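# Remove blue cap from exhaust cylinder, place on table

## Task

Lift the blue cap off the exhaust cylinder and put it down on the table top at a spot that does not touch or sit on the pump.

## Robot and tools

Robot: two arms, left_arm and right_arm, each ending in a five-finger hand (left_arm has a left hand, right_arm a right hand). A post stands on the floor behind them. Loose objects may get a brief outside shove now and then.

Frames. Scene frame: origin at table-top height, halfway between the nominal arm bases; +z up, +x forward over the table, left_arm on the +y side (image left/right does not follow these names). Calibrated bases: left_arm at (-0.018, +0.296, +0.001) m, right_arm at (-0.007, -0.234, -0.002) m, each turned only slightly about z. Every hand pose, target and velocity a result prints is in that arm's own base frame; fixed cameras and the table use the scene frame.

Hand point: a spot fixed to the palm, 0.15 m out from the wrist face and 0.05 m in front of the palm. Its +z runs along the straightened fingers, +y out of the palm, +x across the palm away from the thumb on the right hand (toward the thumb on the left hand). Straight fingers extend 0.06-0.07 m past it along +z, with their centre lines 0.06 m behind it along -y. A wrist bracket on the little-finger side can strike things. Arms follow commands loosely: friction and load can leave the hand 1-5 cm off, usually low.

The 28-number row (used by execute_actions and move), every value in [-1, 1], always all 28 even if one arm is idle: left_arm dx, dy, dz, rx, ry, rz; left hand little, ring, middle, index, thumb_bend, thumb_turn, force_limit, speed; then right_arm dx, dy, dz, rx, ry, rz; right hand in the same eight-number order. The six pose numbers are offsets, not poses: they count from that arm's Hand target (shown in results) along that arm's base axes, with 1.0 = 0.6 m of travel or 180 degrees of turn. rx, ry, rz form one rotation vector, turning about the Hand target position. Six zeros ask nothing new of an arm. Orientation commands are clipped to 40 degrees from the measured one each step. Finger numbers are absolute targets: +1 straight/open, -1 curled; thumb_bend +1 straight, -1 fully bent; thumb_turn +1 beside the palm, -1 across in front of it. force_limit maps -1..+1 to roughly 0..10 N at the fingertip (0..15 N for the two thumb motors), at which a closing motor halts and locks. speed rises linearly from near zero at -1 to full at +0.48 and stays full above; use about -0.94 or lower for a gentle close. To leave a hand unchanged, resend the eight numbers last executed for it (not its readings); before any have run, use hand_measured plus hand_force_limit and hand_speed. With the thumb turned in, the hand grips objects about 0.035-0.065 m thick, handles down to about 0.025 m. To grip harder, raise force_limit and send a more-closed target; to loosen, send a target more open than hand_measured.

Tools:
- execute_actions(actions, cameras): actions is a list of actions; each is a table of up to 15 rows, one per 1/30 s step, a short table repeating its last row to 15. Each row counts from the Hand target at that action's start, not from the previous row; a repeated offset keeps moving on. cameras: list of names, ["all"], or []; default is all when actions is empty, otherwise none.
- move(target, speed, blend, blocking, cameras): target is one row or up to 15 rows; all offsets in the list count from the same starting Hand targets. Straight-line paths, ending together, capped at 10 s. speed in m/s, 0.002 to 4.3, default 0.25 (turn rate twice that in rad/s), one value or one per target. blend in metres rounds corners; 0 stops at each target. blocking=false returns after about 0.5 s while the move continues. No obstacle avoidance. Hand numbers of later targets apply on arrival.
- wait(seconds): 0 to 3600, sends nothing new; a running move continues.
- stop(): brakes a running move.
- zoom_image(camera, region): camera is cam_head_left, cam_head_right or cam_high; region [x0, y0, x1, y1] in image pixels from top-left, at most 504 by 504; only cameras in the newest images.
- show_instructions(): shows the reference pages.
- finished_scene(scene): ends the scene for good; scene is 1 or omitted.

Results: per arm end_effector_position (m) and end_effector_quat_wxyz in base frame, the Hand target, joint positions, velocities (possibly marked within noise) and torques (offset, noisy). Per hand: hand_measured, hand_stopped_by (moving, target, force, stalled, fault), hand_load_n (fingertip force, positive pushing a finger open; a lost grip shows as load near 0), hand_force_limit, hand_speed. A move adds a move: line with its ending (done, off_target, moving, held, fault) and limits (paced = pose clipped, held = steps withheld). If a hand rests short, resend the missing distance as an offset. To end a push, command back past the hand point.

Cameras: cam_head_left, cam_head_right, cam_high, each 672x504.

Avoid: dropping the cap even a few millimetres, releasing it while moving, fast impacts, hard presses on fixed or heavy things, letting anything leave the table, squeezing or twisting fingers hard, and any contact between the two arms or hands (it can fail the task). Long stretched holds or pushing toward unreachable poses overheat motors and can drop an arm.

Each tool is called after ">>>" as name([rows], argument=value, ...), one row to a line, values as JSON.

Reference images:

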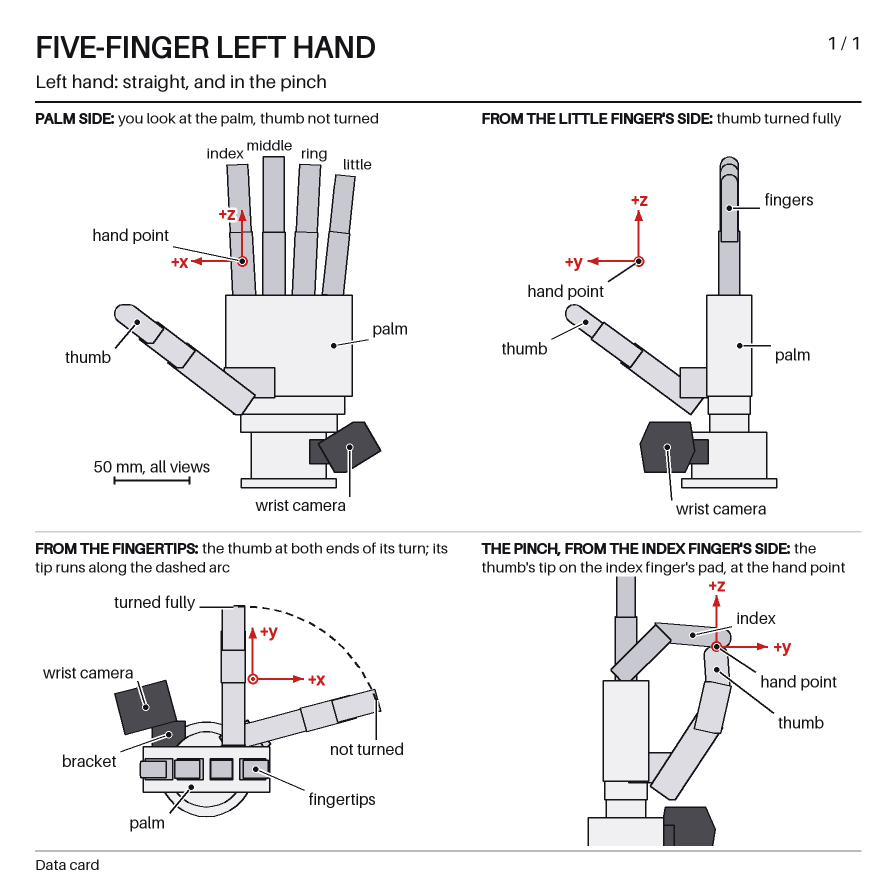

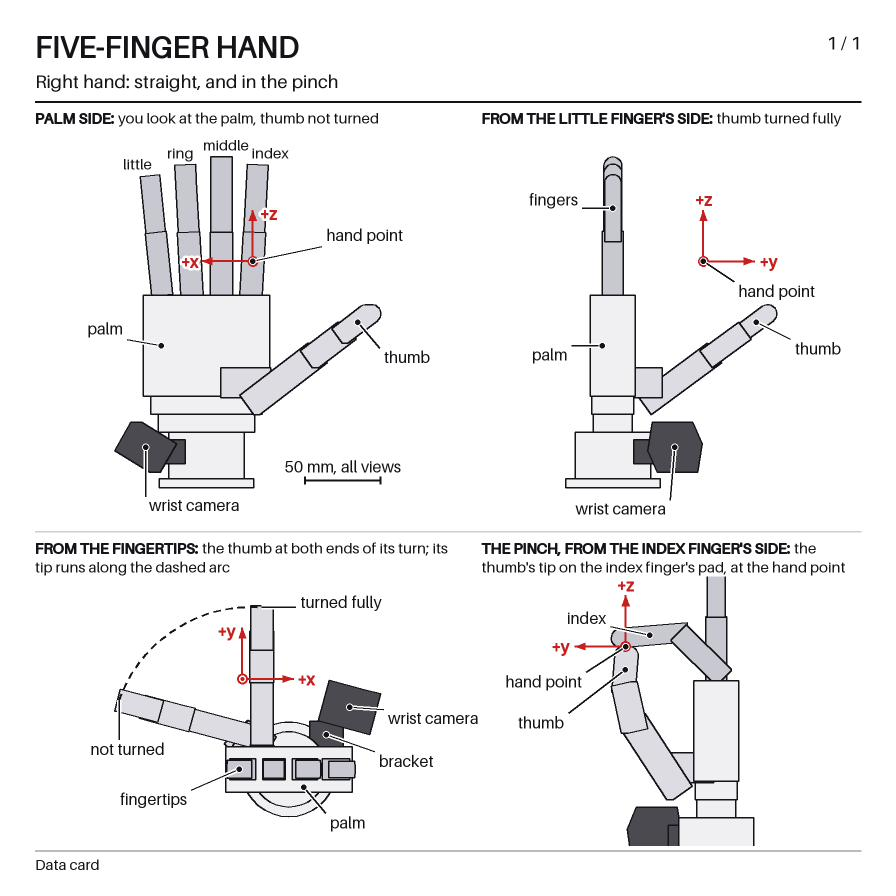

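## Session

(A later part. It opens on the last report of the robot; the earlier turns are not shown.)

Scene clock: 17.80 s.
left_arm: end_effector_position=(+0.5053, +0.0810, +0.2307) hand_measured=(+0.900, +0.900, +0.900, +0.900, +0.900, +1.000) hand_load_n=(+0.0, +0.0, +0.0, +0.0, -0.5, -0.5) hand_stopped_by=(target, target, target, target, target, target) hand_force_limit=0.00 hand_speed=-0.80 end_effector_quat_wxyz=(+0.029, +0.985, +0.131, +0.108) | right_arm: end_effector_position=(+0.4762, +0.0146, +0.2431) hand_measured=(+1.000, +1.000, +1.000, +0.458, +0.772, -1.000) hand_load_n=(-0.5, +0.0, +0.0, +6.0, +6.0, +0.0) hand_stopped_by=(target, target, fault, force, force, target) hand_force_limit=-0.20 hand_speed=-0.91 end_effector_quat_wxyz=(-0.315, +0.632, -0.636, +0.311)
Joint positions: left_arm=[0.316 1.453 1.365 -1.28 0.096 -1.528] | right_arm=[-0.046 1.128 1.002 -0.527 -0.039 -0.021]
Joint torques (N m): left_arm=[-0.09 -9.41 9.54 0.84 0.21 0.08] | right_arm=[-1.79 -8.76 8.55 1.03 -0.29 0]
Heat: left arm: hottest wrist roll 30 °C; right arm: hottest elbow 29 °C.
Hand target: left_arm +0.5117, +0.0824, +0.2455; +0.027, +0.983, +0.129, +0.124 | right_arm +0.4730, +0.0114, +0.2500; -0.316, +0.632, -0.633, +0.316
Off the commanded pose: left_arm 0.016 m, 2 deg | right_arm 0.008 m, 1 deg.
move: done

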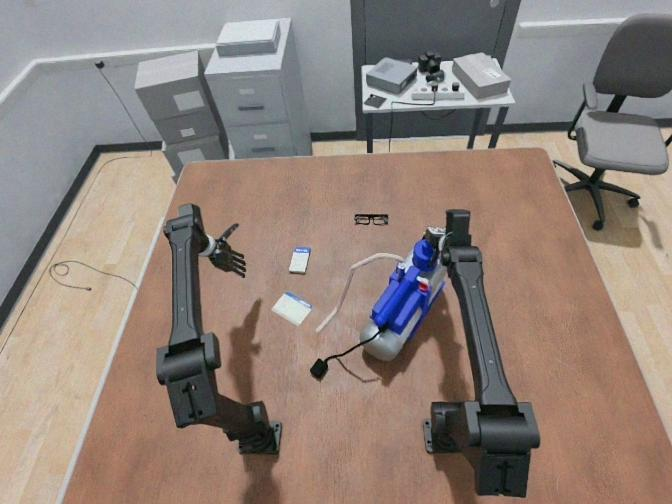

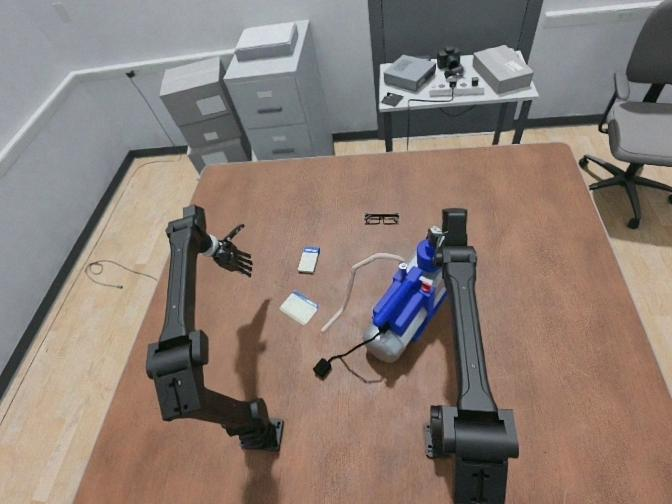

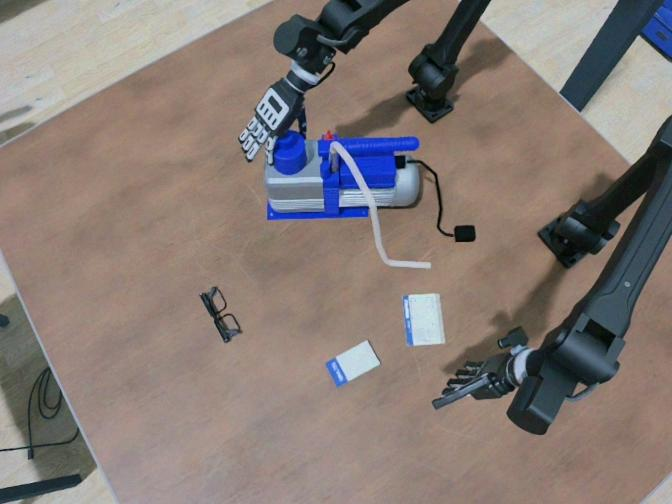

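>>> move(target=[0,0,0,0,0,0,0.9,0.9,0.9,0.9,0.9,1,0,-0.8,0.0067,0,0.067,0,0,0,1,1,0.8,0.0,0.3,-1,-0.2,-0.91], speed=0.04, cameras=["all"])

>>> zoom_image(camera="cam_high", region=[240, 90, 330, 180])

>>> zoom_image(camera="cam_head_left", region=[380, 200, 460, 280])

Scene clock: 19.33 s.
left_arm: end_effector_position=(+0.5053, +0.0810, +0.2307) hand_measured=(+0.900, +0.900, +0.900, +0.900, +0.900, +1.000) hand_load_n=(+0.0, +0.0, +0.0, +0.0, -0.5, +0.0) hand_stopped_by=(target, target, target, target, target, target) hand_force_limit=0.00 hand_speed=-0.80 end_effector_quat_wxyz=(+0.029, +0.985, +0.131, +0.108) | right_arm: end_effector_position=(+0.4738, +0.0143, +0.2605) hand_measured=(+1.000, +1.000, +1.000, +0.458, +0.770, -1.000) hand_load_n=(+0.0, +0.0, +0.0, +4.0, +0.0, +0.0) hand_stopped_by=(target, target, fault, force, force, target) hand_force_limit=-0.20 hand_speed=-0.91 end_effector_quat_wxyz=(-0.304, +0.637, -0.641, +0.301)
Joint positions: left_arm=[0.316 1.453 1.365 -1.28 0.096 -1.528] | right_arm=[-0.046 1.135 1.068 -0.619 -0.037 -0.021]
Joint torques (N m): left_arm=[-0.09 -9.47 9.54 0.83 0.21 0.08] | right_arm=[-1.85 -9.35 11.55 0.51 -0.34 -0.01]
Heat: left arm: hottest wrist roll 30 °C; right arm: hottest elbow 29 °C.
Hand target: left_arm +0.5117, +0.0824, +0.2455; +0.027, +0.983, +0.129, +0.124 | right_arm +0.4771, +0.0114, +0.2900; -0.316, +0.632, -0.633, +0.316
Off the commanded pose: left_arm 0.016 m, 2 deg | right_arm 0.030 m, 2 deg.
move: off_target (right_arm)

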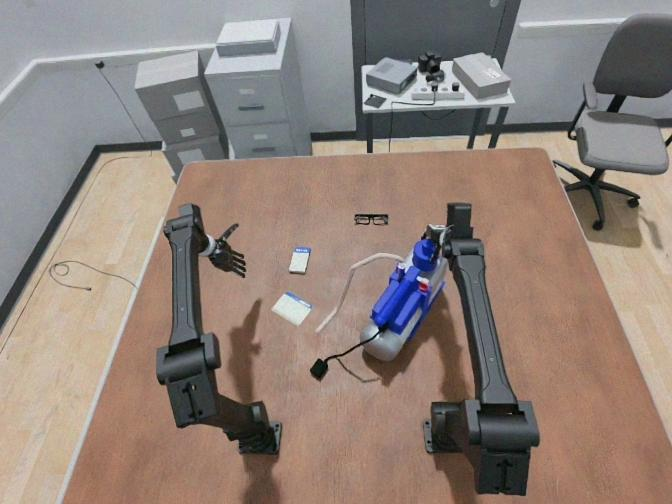

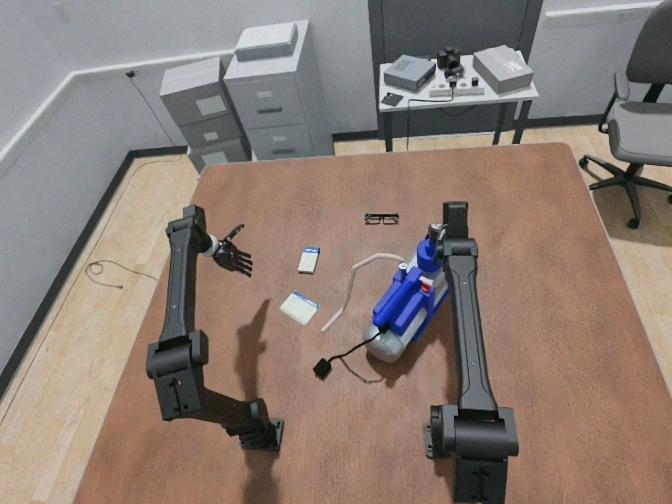

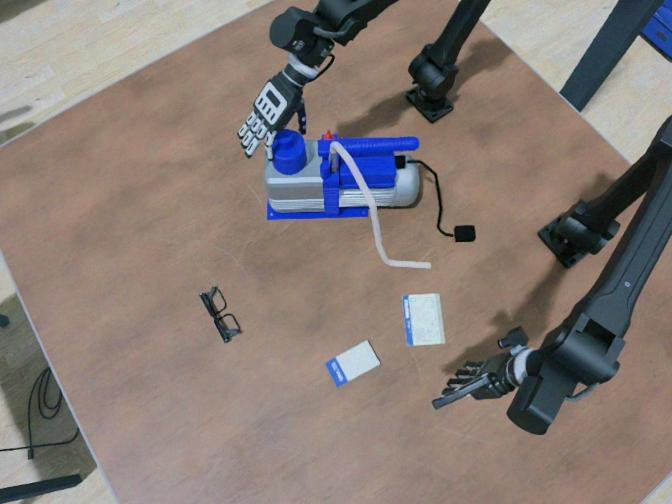

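Scaled by 5.600 from the camera's image (finer frame: 960x720).

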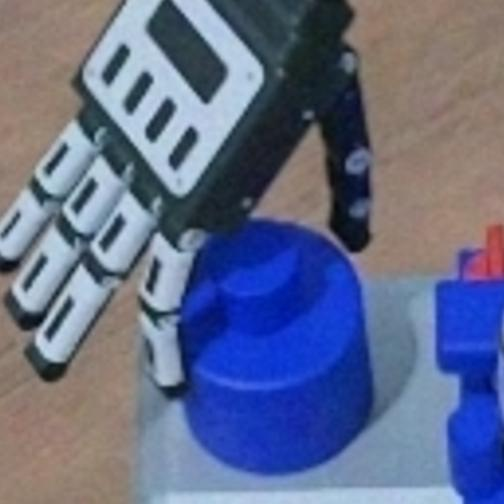

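Scaled by 6.300 from the camera's image (finer frame: 960x720).

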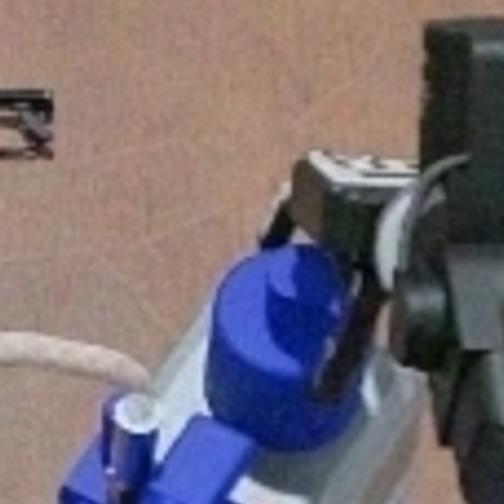

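>>> move([
  [0,0,0,0,0,0,0.9,0.9,0.9,0.9,0.9,1,0,-0.8,0,0,-0.0283,0,0,0,1,1,0.8,0.0,0.3,-1,-0.2,-0.91],
  [0,0,0,0,0,0,0.9,0.9,0.9,0.9,0.9,1,0,-0.8,0,0,-0.0283,0,0,0,1,1,0.8,0.7,0.95,-1,-0.2,-0.5],
  [0,0,0,0,0,0,0.9,0.9,0.9,0.9,0.9,1,0,-0.8,-0.0067,0,-0.07,0,0,0,1,1,0.8,0.7,0.95,-1,-0.2,-0.5],
], speed=0.05, cameras=["all"])

>>> zoom_image(camera="cam_high", region=[240, 90, 330, 180])

>>> zoom_image(camera="cam_head_left", region=[380, 200, 460, 280])

Scene clock: 21.93 s.
left_arm: end_effector_position=(+0.5053, +0.0810, +0.2307) hand_measured=(+0.900, +0.900, +0.900, +0.900, +0.900, +1.000) hand_load_n=(+0.0, +0.0, +0.0, +0.0, +0.0, +0.0) hand_stopped_by=(target, target, target, target, target, target) hand_force_limit=0.00 hand_speed=-0.80 end_effector_quat_wxyz=(+0.029, +0.985, +0.131, +0.108) | right_arm: end_effector_position=(+0.4707, +0.0149, +0.2372) hand_measured=(+1.000, +1.000, +1.000, +0.700, +0.950, -1.000) hand_load_n=(+0.0, +0.0, +0.0, +0.0, +0.0, +0.0) hand_stopped_by=(target, target, fault, target, target, target) hand_force_limit=-0.20 hand_speed=-0.50 end_effector_quat_wxyz=(-0.308, +0.636, -0.640, +0.303)
Joint positions: left_arm=[0.316 1.453 1.365 -1.28 0.096 -1.528] | right_arm=[-0.046 1.129 0.998 -0.548 -0.039 -0.021]
Joint torques (N m): left_arm=[-0.03 -9.35 9.52 0.83 0.21 0.08] | right_arm=[-1.73 -9.52 8.53 1.92 -0.28 -0.02]
Heat: left arm: hottest wrist roll 30 °C; right arm: hottest elbow 30 °C.
Hand target: left_arm +0.5117, +0.0824, +0.2455; +0.027, +0.983, +0.129, +0.124 | right_arm +0.4730, +0.0114, +0.2482; -0.316, +0.632, -0.633, +0.316
Off the commanded pose: left_arm 0.016 m, 2 deg | right_arm 0.012 m, 2 deg.
move: off_target (right_arm); target 2's new numbers were sent with right_arm's hand 0.012 m and 2 deg from that target

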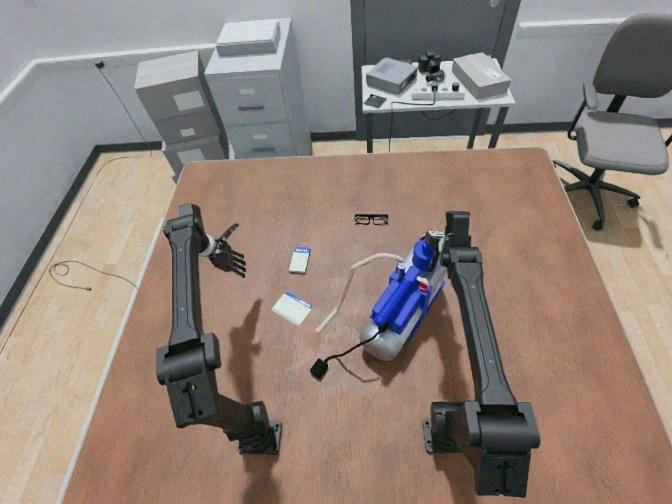

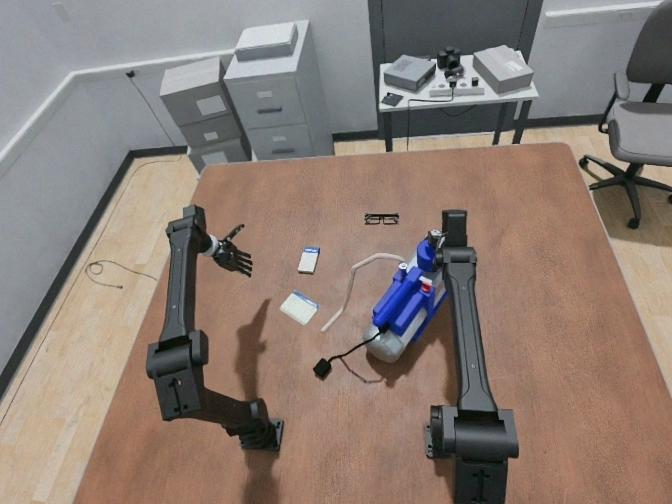

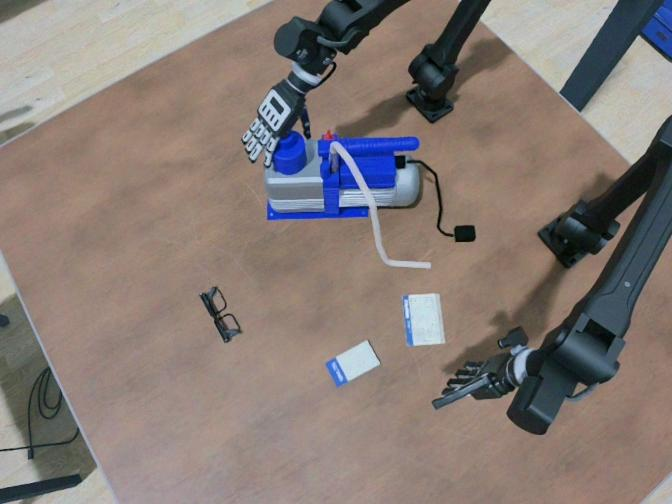

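Scaled by 5.600 from the camera's image (finer frame: 960x720).

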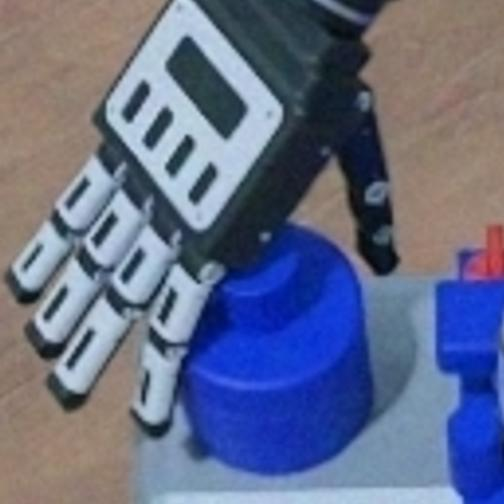

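Scaled by 6.300 from the camera's image (finer frame: 960x720).

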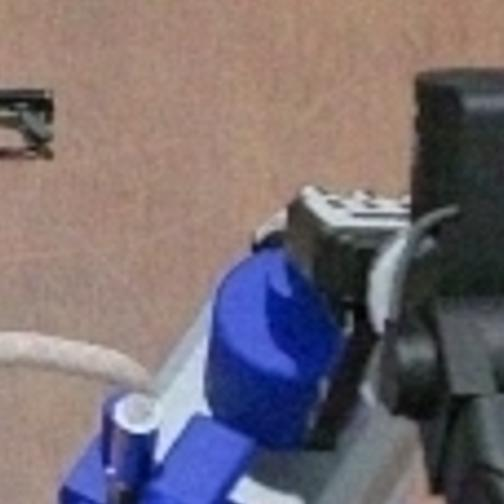

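>>> zoom_image(camera="cam_high", region=[265, 125, 315, 180])

>>> zoom_image(camera="cam_head_left", region=[405, 232, 445, 280])

>>> zoom_image(camera="cam_head_right", region=[405, 232, 445, 280])

Scaled by 9.164 from the camera's image (finer frame: 960x720).

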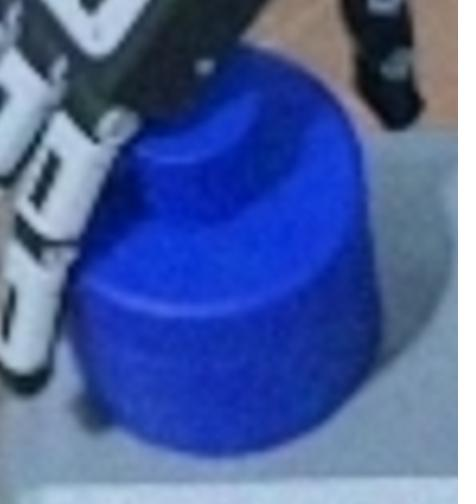

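Scaled by 10.500 from the camera's image (finer frame: 960x720).

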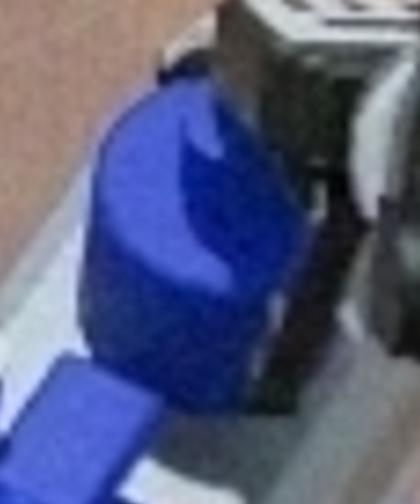

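Scaled by 10.500 from the camera's image (finer frame: 960x720).

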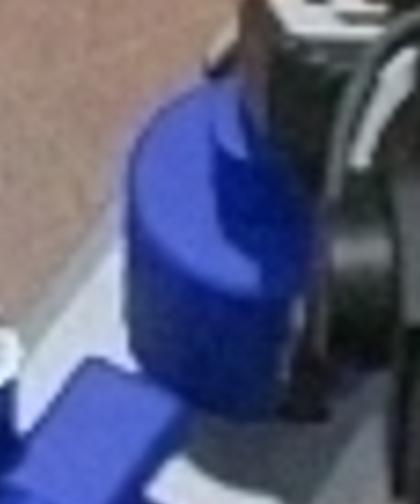

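>>> move([
  [0,0,0,0,0,0,0.9,0.9,0.9,0.9,0.9,1,0,-0.8,0,0,0.142,0,0,0,1,1,0.8,0.7,0.95,-1,-0.2,-0.5],
  [0,0,0,0,0,0,0.9,0.9,0.9,0.9,0.9,1,0,-0.8,0.0397,0.0027,0.1217,0,0,0,1,1,0.8,0.1,1,-1,-0.2,-0.5],
], speed=0.08, cameras=["all"])

>>> zoom_image(camera="cam_high", region=[240, 90, 330, 180])

>>> zoom_image(camera="cam_head_left", region=[390, 210, 460, 280])

>>> zoom_image(camera="cam_head_right", region=[390, 210, 460, 280])

Scene clock: 26.10 s.
left_arm: end_effector_position=(+0.5053, +0.0810, +0.2307) hand_measured=(+0.900, +0.900, +0.900, +0.900, +0.900, +1.000) hand_load_n=(+0.0, +0.0, +0.0, +0.0, +0.0, +0.0) hand_stopped_by=(target, target, target, target, target, target) hand_force_limit=0.00 hand_speed=-0.80 end_effector_quat_wxyz=(+0.029, +0.985, +0.131, +0.108) | right_arm: end_effector_position=(+0.4816, +0.0140, +0.2910) hand_measured=(+1.000, +1.000, +1.000, +0.100, +1.000, -1.000) hand_load_n=(+0.0, +0.0, +0.0, +0.0, +0.0, +0.0) hand_stopped_by=(target, target, fault, target, target, target) hand_force_limit=-0.20 hand_speed=-0.50 end_effector_quat_wxyz=(-0.297, +0.640, -0.645, +0.293)
Joint positions: left_arm=[0.316 1.453 1.365 -1.28 0.096 -1.528] | right_arm=[-0.046 1.167 1.182 -0.724 -0.038 -0.021]
Joint torques (N m): left_arm=[-0.09 -9.41 9.54 0.83 0.2 0.09] | right_arm=[-1.38 -8.18 12.08 1.89 -0.17 0.04]
Heat: left arm: hottest wrist roll 30 °C; right arm: hottest elbow 30 °C.
Hand target: left_arm +0.5117, +0.0824, +0.2455; +0.027, +0.983, +0.129, +0.124 | right_arm +0.4968, +0.0130, +0.3211; -0.316, +0.632, -0.633, +0.316
Off the commanded pose: left_arm 0.016 m, 2 deg | right_arm 0.034 m, 4 deg.
move: off_target (right_arm); target 2's new numbers were sent with right_arm's hand 0.034 m and 4 deg from that target

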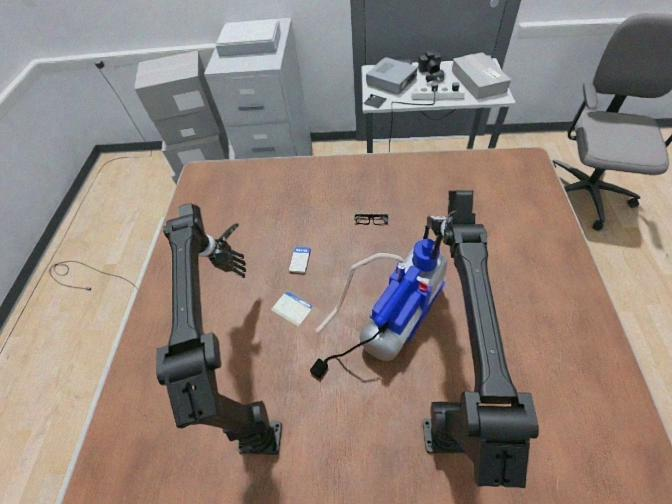

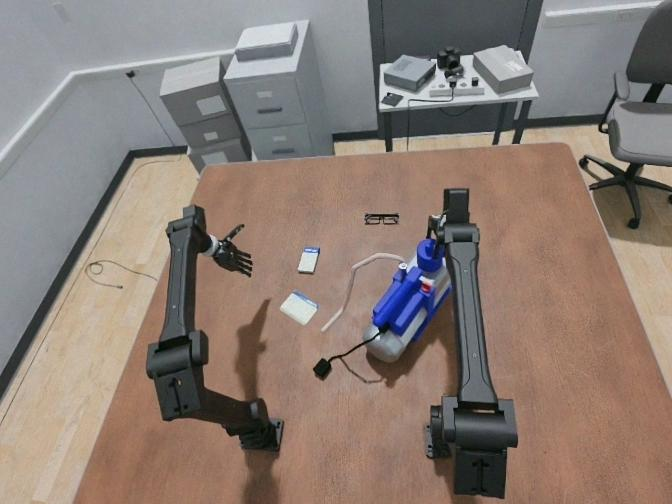

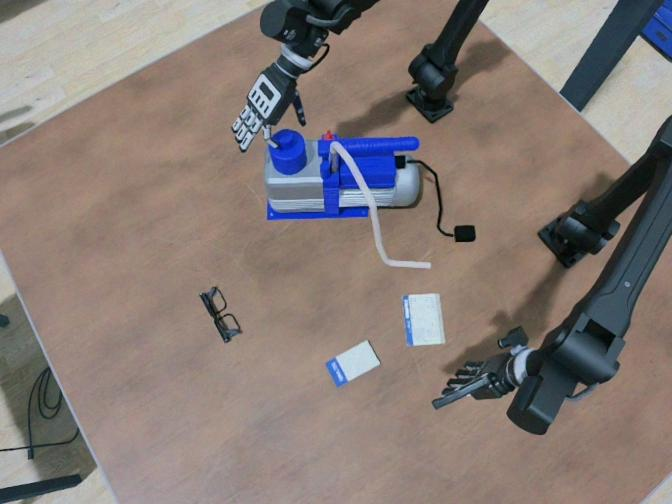

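Scaled by 5.600 from the camera's image (finer frame: 960x720).

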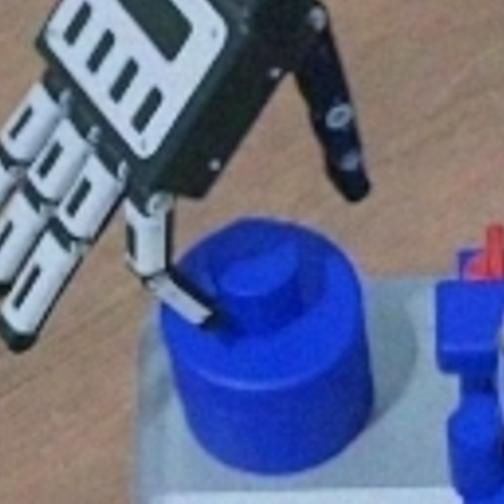

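Scaled by 7.200 from the camera's image (finer frame: 960x720).

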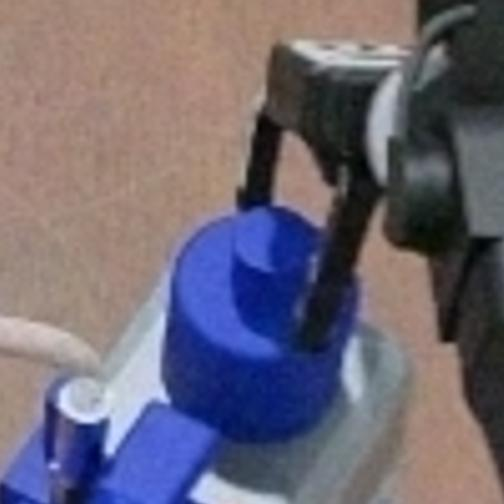

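Scaled by 7.200 from the camera's image (finer frame: 960x720).

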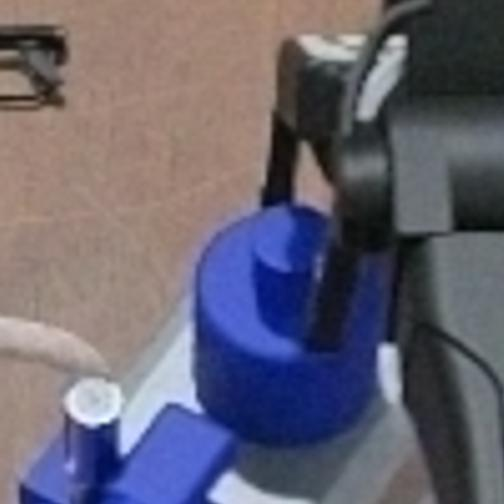

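>>> move(target=[0,0,0,0,0,0,0.9,0.9,0.9,0.9,0.9,1,0,-0.8,-0.0022,0.01,-0.045,0,-0.022,0,1,1,0.8,0.05,1,-1,-0.2,-0.5], speed=0.04, cameras=["all"])

>>> zoom_image(camera="cam_high", region=[255, 105, 315, 165])

>>> zoom_image(camera="cam_head_left", region=[400, 220, 450, 270])

>>> zoom_image(camera="cam_head_right", region=[400, 220, 450, 270])

Scene clock: 28.43 s.
left_arm: end_effector_position=(+0.5053, +0.0810, +0.2307) hand_measured=(+0.900, +0.900, +0.900, +0.900, +0.900, +1.000) hand_load_n=(+0.0, +0.0, +0.0, +0.0, +0.0, -0.5) hand_stopped_by=(target, target, target, target, target, target) hand_force_limit=0.00 hand_speed=-0.80 end_effector_quat_wxyz=(+0.029, +0.985, +0.131, +0.108) | right_arm: end_effector_position=(+0.4940, +0.0149, +0.2815) hand_measured=(+1.000, +1.000, +1.000, +0.050, +1.000, -1.000) hand_load_n=(+0.0, +0.0, +0.0, +0.0, +0.0, +0.0) hand_stopped_by=(target, target, fault, target, target, target) hand_force_limit=-0.20 hand_speed=-0.50 end_effector_quat_wxyz=(-0.325, +0.626, -0.628, +0.328)
Joint positions: left_arm=[0.316 1.453 1.365 -1.28 0.096 -1.528] | right_arm=[-0.04 1.145 1.096 -0.561 -0.028 -0.021]
Joint torques (N m): left_arm=[-0.09 -9.41 9.55 0.83 0.2 0.08] | right_arm=[-0.67 -9.17 8.73 1.99 -0.14 0.13]
Heat: left arm: hottest wrist roll 30 °C; right arm: hottest elbow 31 °C.
Hand target: left_arm +0.5117, +0.0824, +0.2455; +0.027, +0.983, +0.129, +0.124 | right_arm +0.4956, +0.0191, +0.2941; -0.338, +0.621, -0.622, +0.338
Off the commanded pose: left_arm 0.016 m, 2 deg | right_arm 0.013 m, 2 deg.
move: off_target (right_arm)

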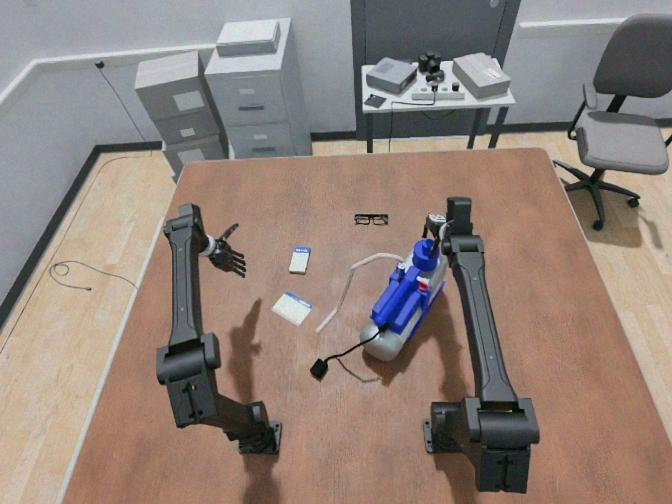

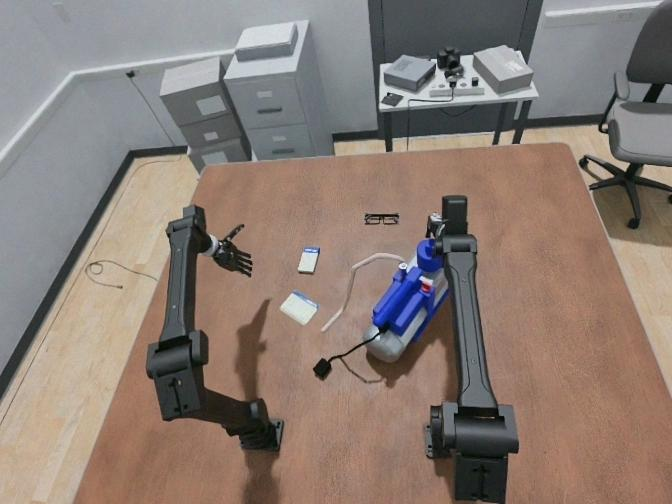

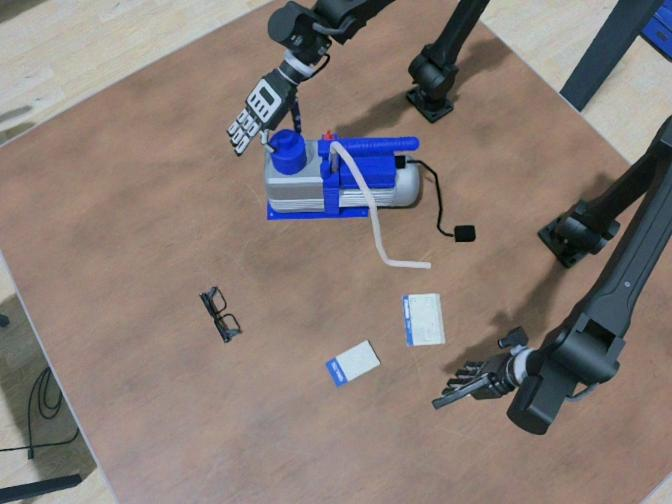

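Scaled by 8.400 from the camera's image (finer frame: 960x720).

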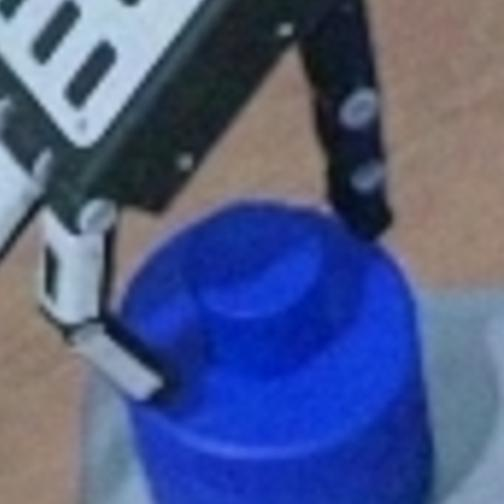

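Scaled by 10.080 from the camera's image (finer frame: 960x720).

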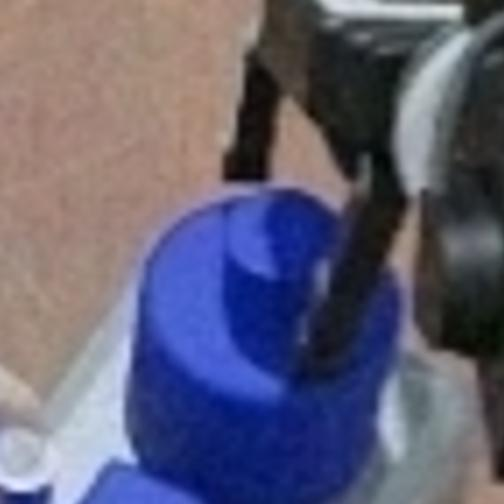

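Scaled by 10.080 from the camera's image (finer frame: 960x720).

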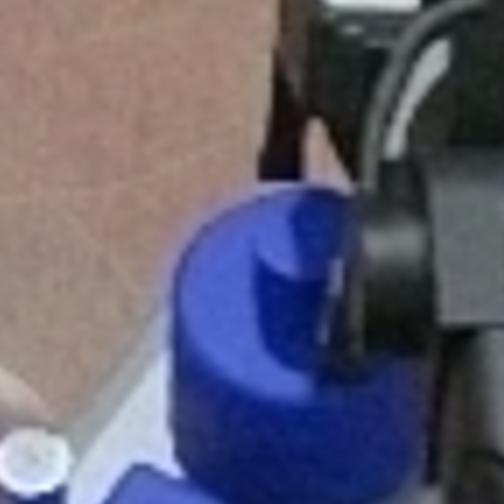

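>>> move(target=[0,0,0,0,0,0,0.9,0.9,0.9,0.9,0.9,1,0,-0.8,0,0,-0.008,0,0,0,1,1,0.8,-0.6,0.2,-1,0,-0.91], speed=0.04, cameras=["all"])

>>> zoom_image(camera="cam_high", region=[255, 105, 315, 165])

>>> zoom_image(camera="cam_head_left", region=[400, 220, 450, 270])

>>> zoom_image(camera="cam_head_right", region=[400, 220, 450, 270])

Scene clock: 31.70 s.
left_arm: end_effector_position=(+0.5053, +0.0810, +0.2307) hand_measured=(+0.900, +0.900, +0.900, +0.900, +0.900, +1.000) hand_load_n=(+0.0, +0.0, +0.0, +0.0, +0.0, +0.0) hand_stopped_by=(target, target, target, target, target, target) hand_force_limit=0.00 hand_speed=-0.80 end_effector_quat_wxyz=(+0.029, +0.985, +0.131, +0.108) | right_arm: end_effector_position=(+0.4949, +0.0146, +0.2776) hand_measured=(+1.000, +1.000, +1.000, -0.192, +0.682, -1.000) hand_load_n=(+0.0, +0.0, +0.0, +6.5, +7.5, -0.5) hand_stopped_by=(target, target, fault, force, force, target) hand_force_limit=0.00 hand_speed=-0.91 end_effector_quat_wxyz=(-0.327, +0.625, -0.627, +0.331)
Joint positions: left_arm=[0.316 1.453 1.365 -1.28 0.096 -1.528] | right_arm=[-0.039 1.144 1.082 -0.541 -0.025 -0.021]
Joint torques (N m): left_arm=[-0.15 -9.41 9.52 0.81 0.21 0.09] | right_arm=[-1.08 -9.05 8.84 1.63 -0.23 0.12]
Heat: left arm: hottest wrist roll 30 °C; right arm: hottest elbow 31 °C.
Hand target: left_arm +0.5117, +0.0824, +0.2455; +0.027, +0.983, +0.129, +0.124 | right_arm +0.4956, +0.0190, +0.2894; -0.338, +0.621, -0.622, +0.338
Off the commanded pose: left_arm 0.016 m, 2 deg | right_arm 0.013 m, 2 deg.
move: off_target (right_arm)

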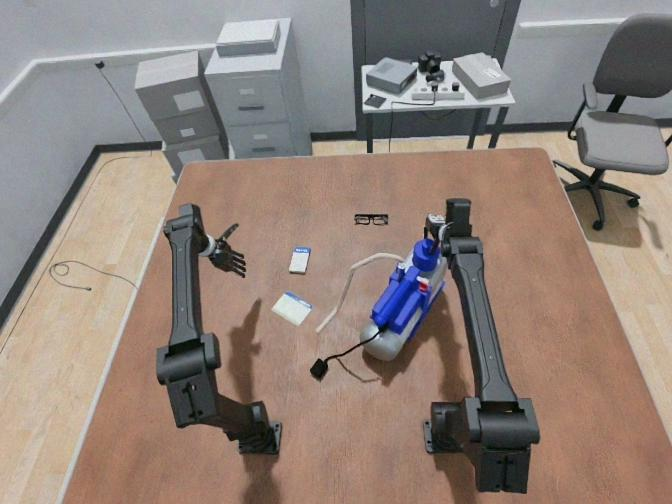

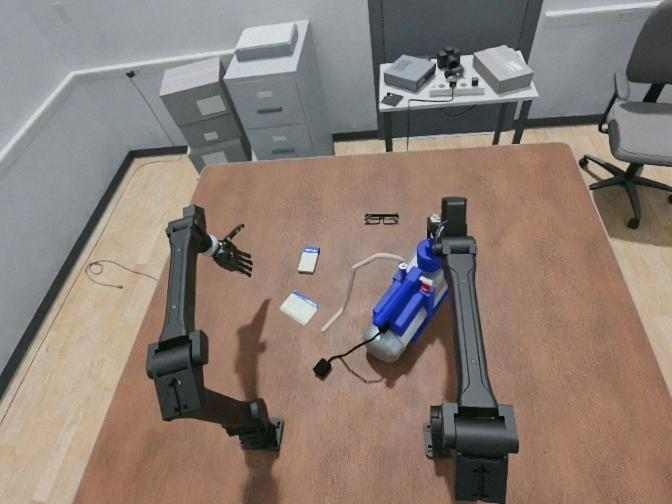

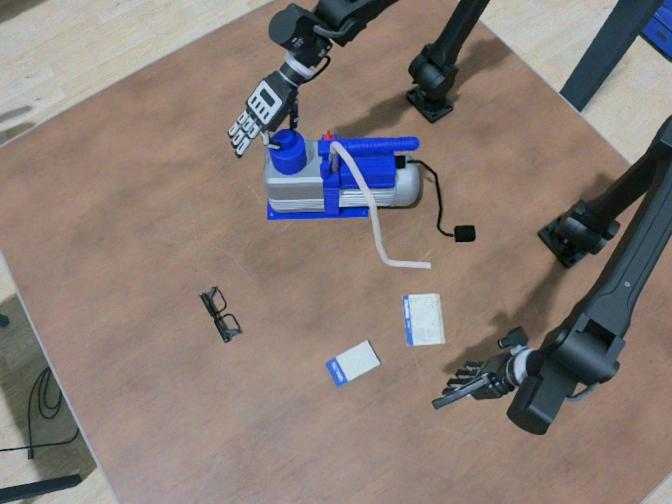

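Scaled by 8.400 from the camera's image (finer frame: 960x720).

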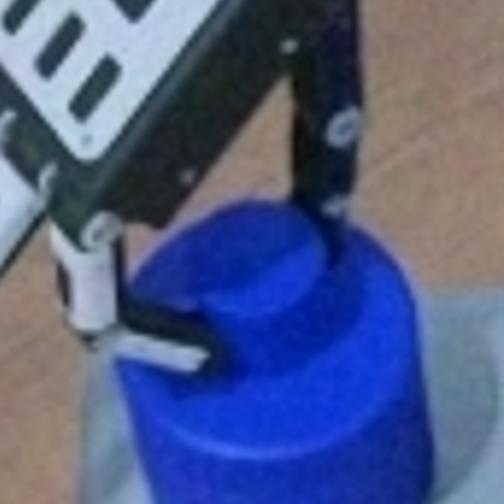

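Scaled by 10.080 from the camera's image (finer frame: 960x720).

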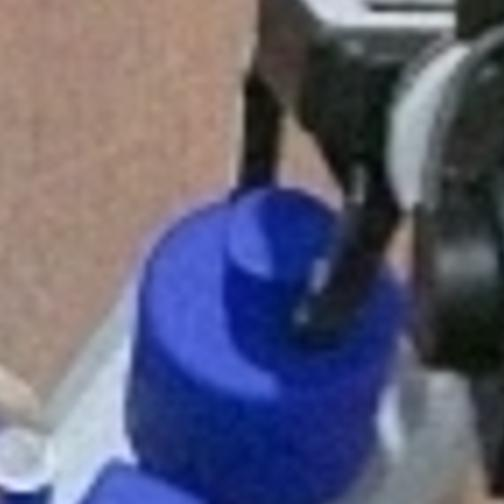

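Scaled by 10.080 from the camera's image (finer frame: 960x720).

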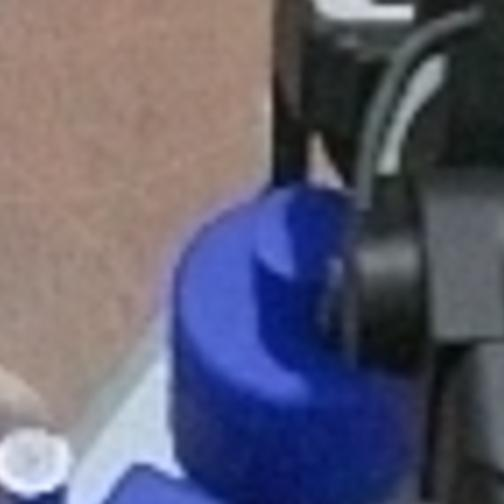

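>>> move(target=[0,0,0,0,0,0,0.9,0.9,0.9,0.9,0.9,1,0,-0.8,0,0,0.083,0,0,0,1,1,0.8,-0.6,0.2,-1,0,-0.91], speed=0.05, cameras=["all"])

>>> zoom_image(camera="cam_high", region=[245, 95, 325, 175])

>>> zoom_image(camera="cam_head_left", region=[390, 210, 450, 270])

Scene clock: 33.23 s.
left_arm: end_effector_position=(+0.5053, +0.0810, +0.2307) hand_measured=(+0.900, +0.900, +0.900, +0.900, +0.900, +1.000) hand_load_n=(+0.0, +0.0, +0.0, +0.0, +0.0, +0.0) hand_stopped_by=(target, target, target, target, target, target) hand_force_limit=0.00 hand_speed=-0.80 end_effector_quat_wxyz=(+0.029, +0.985, +0.131, +0.108) | right_arm: end_effector_position=(+0.4932, +0.0145, +0.2809) hand_measured=(+1.000, +1.000, +1.000, -0.190, +0.682, -1.000) hand_load_n=(+0.0, +0.0, +0.0, +15.5, +2.5, -0.5) hand_stopped_by=(target, target, fault, force, force, target) hand_force_limit=0.00 hand_speed=-0.91 end_effector_quat_wxyz=(-0.308, +0.632, -0.638, +0.312)
Joint positions: left_arm=[0.316 1.453 1.365 -1.28 0.096 -1.528] | right_arm=[-0.038 1.171 1.138 -0.63 -0.022 -0.018]
Joint torques (N m): left_arm=[-0.15 -9.47 9.54 0.84 0.2 0.09] | right_arm=[-0.79 -12.04 13.63 0.17 -0.36 0.08]
Heat: left arm: hottest wrist roll 30 °C; right arm: hottest elbow 31 °C.
Hand target: left_arm +0.5117, +0.0824, +0.2455; +0.027, +0.983, +0.129, +0.124 | right_arm +0.4955, +0.0191, +0.3392; -0.338, +0.621, -0.622, +0.338
Off the commanded pose: left_arm 0.016 m, 2 deg | right_arm 0.058 m, 5 deg.
move: off_target (right_arm)

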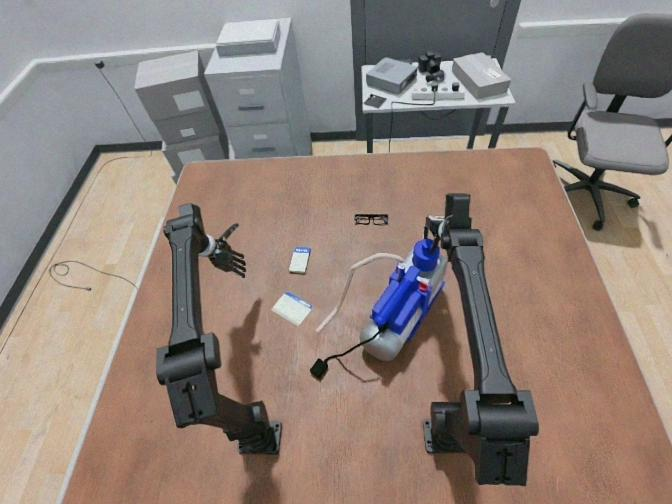

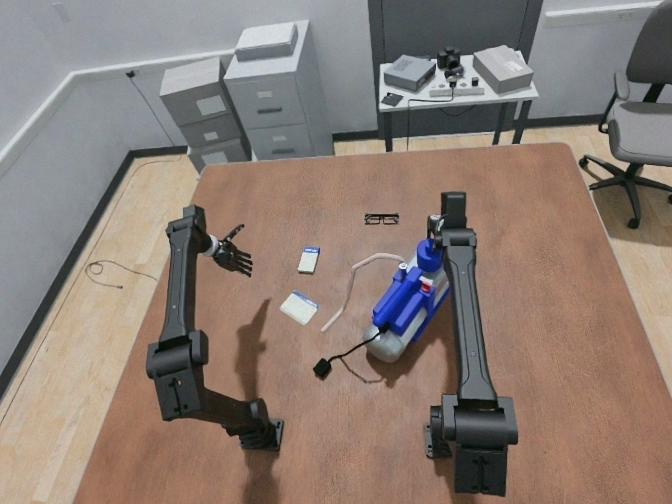

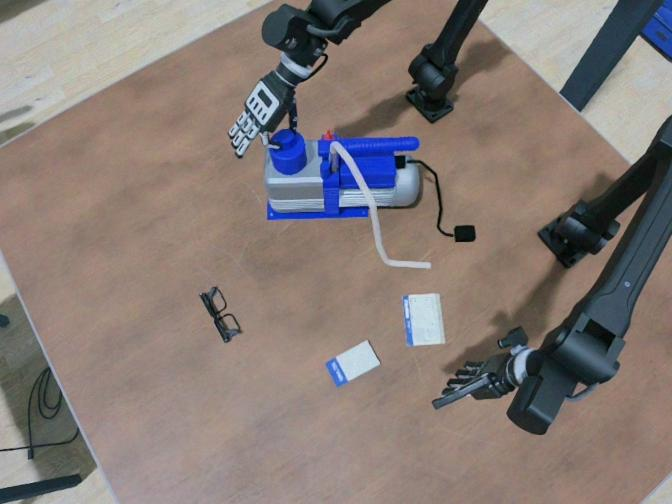

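Scaled by 6.300 from the camera's image (finer frame: 960x720).

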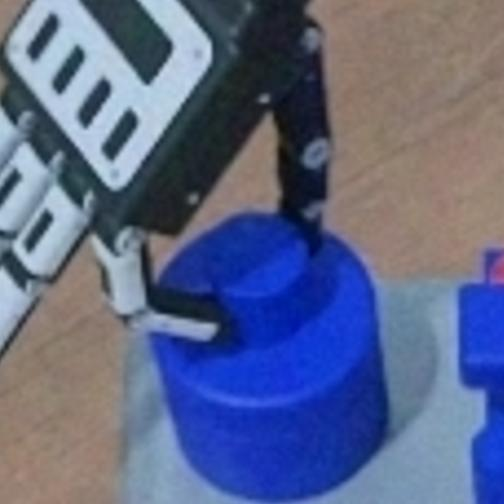

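Scaled by 8.400 from the camera's image (finer frame: 960x720).

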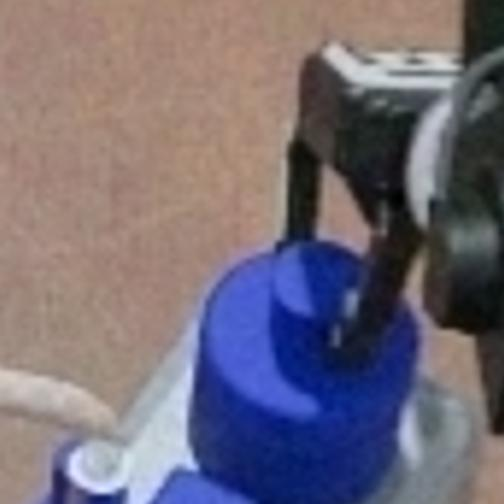

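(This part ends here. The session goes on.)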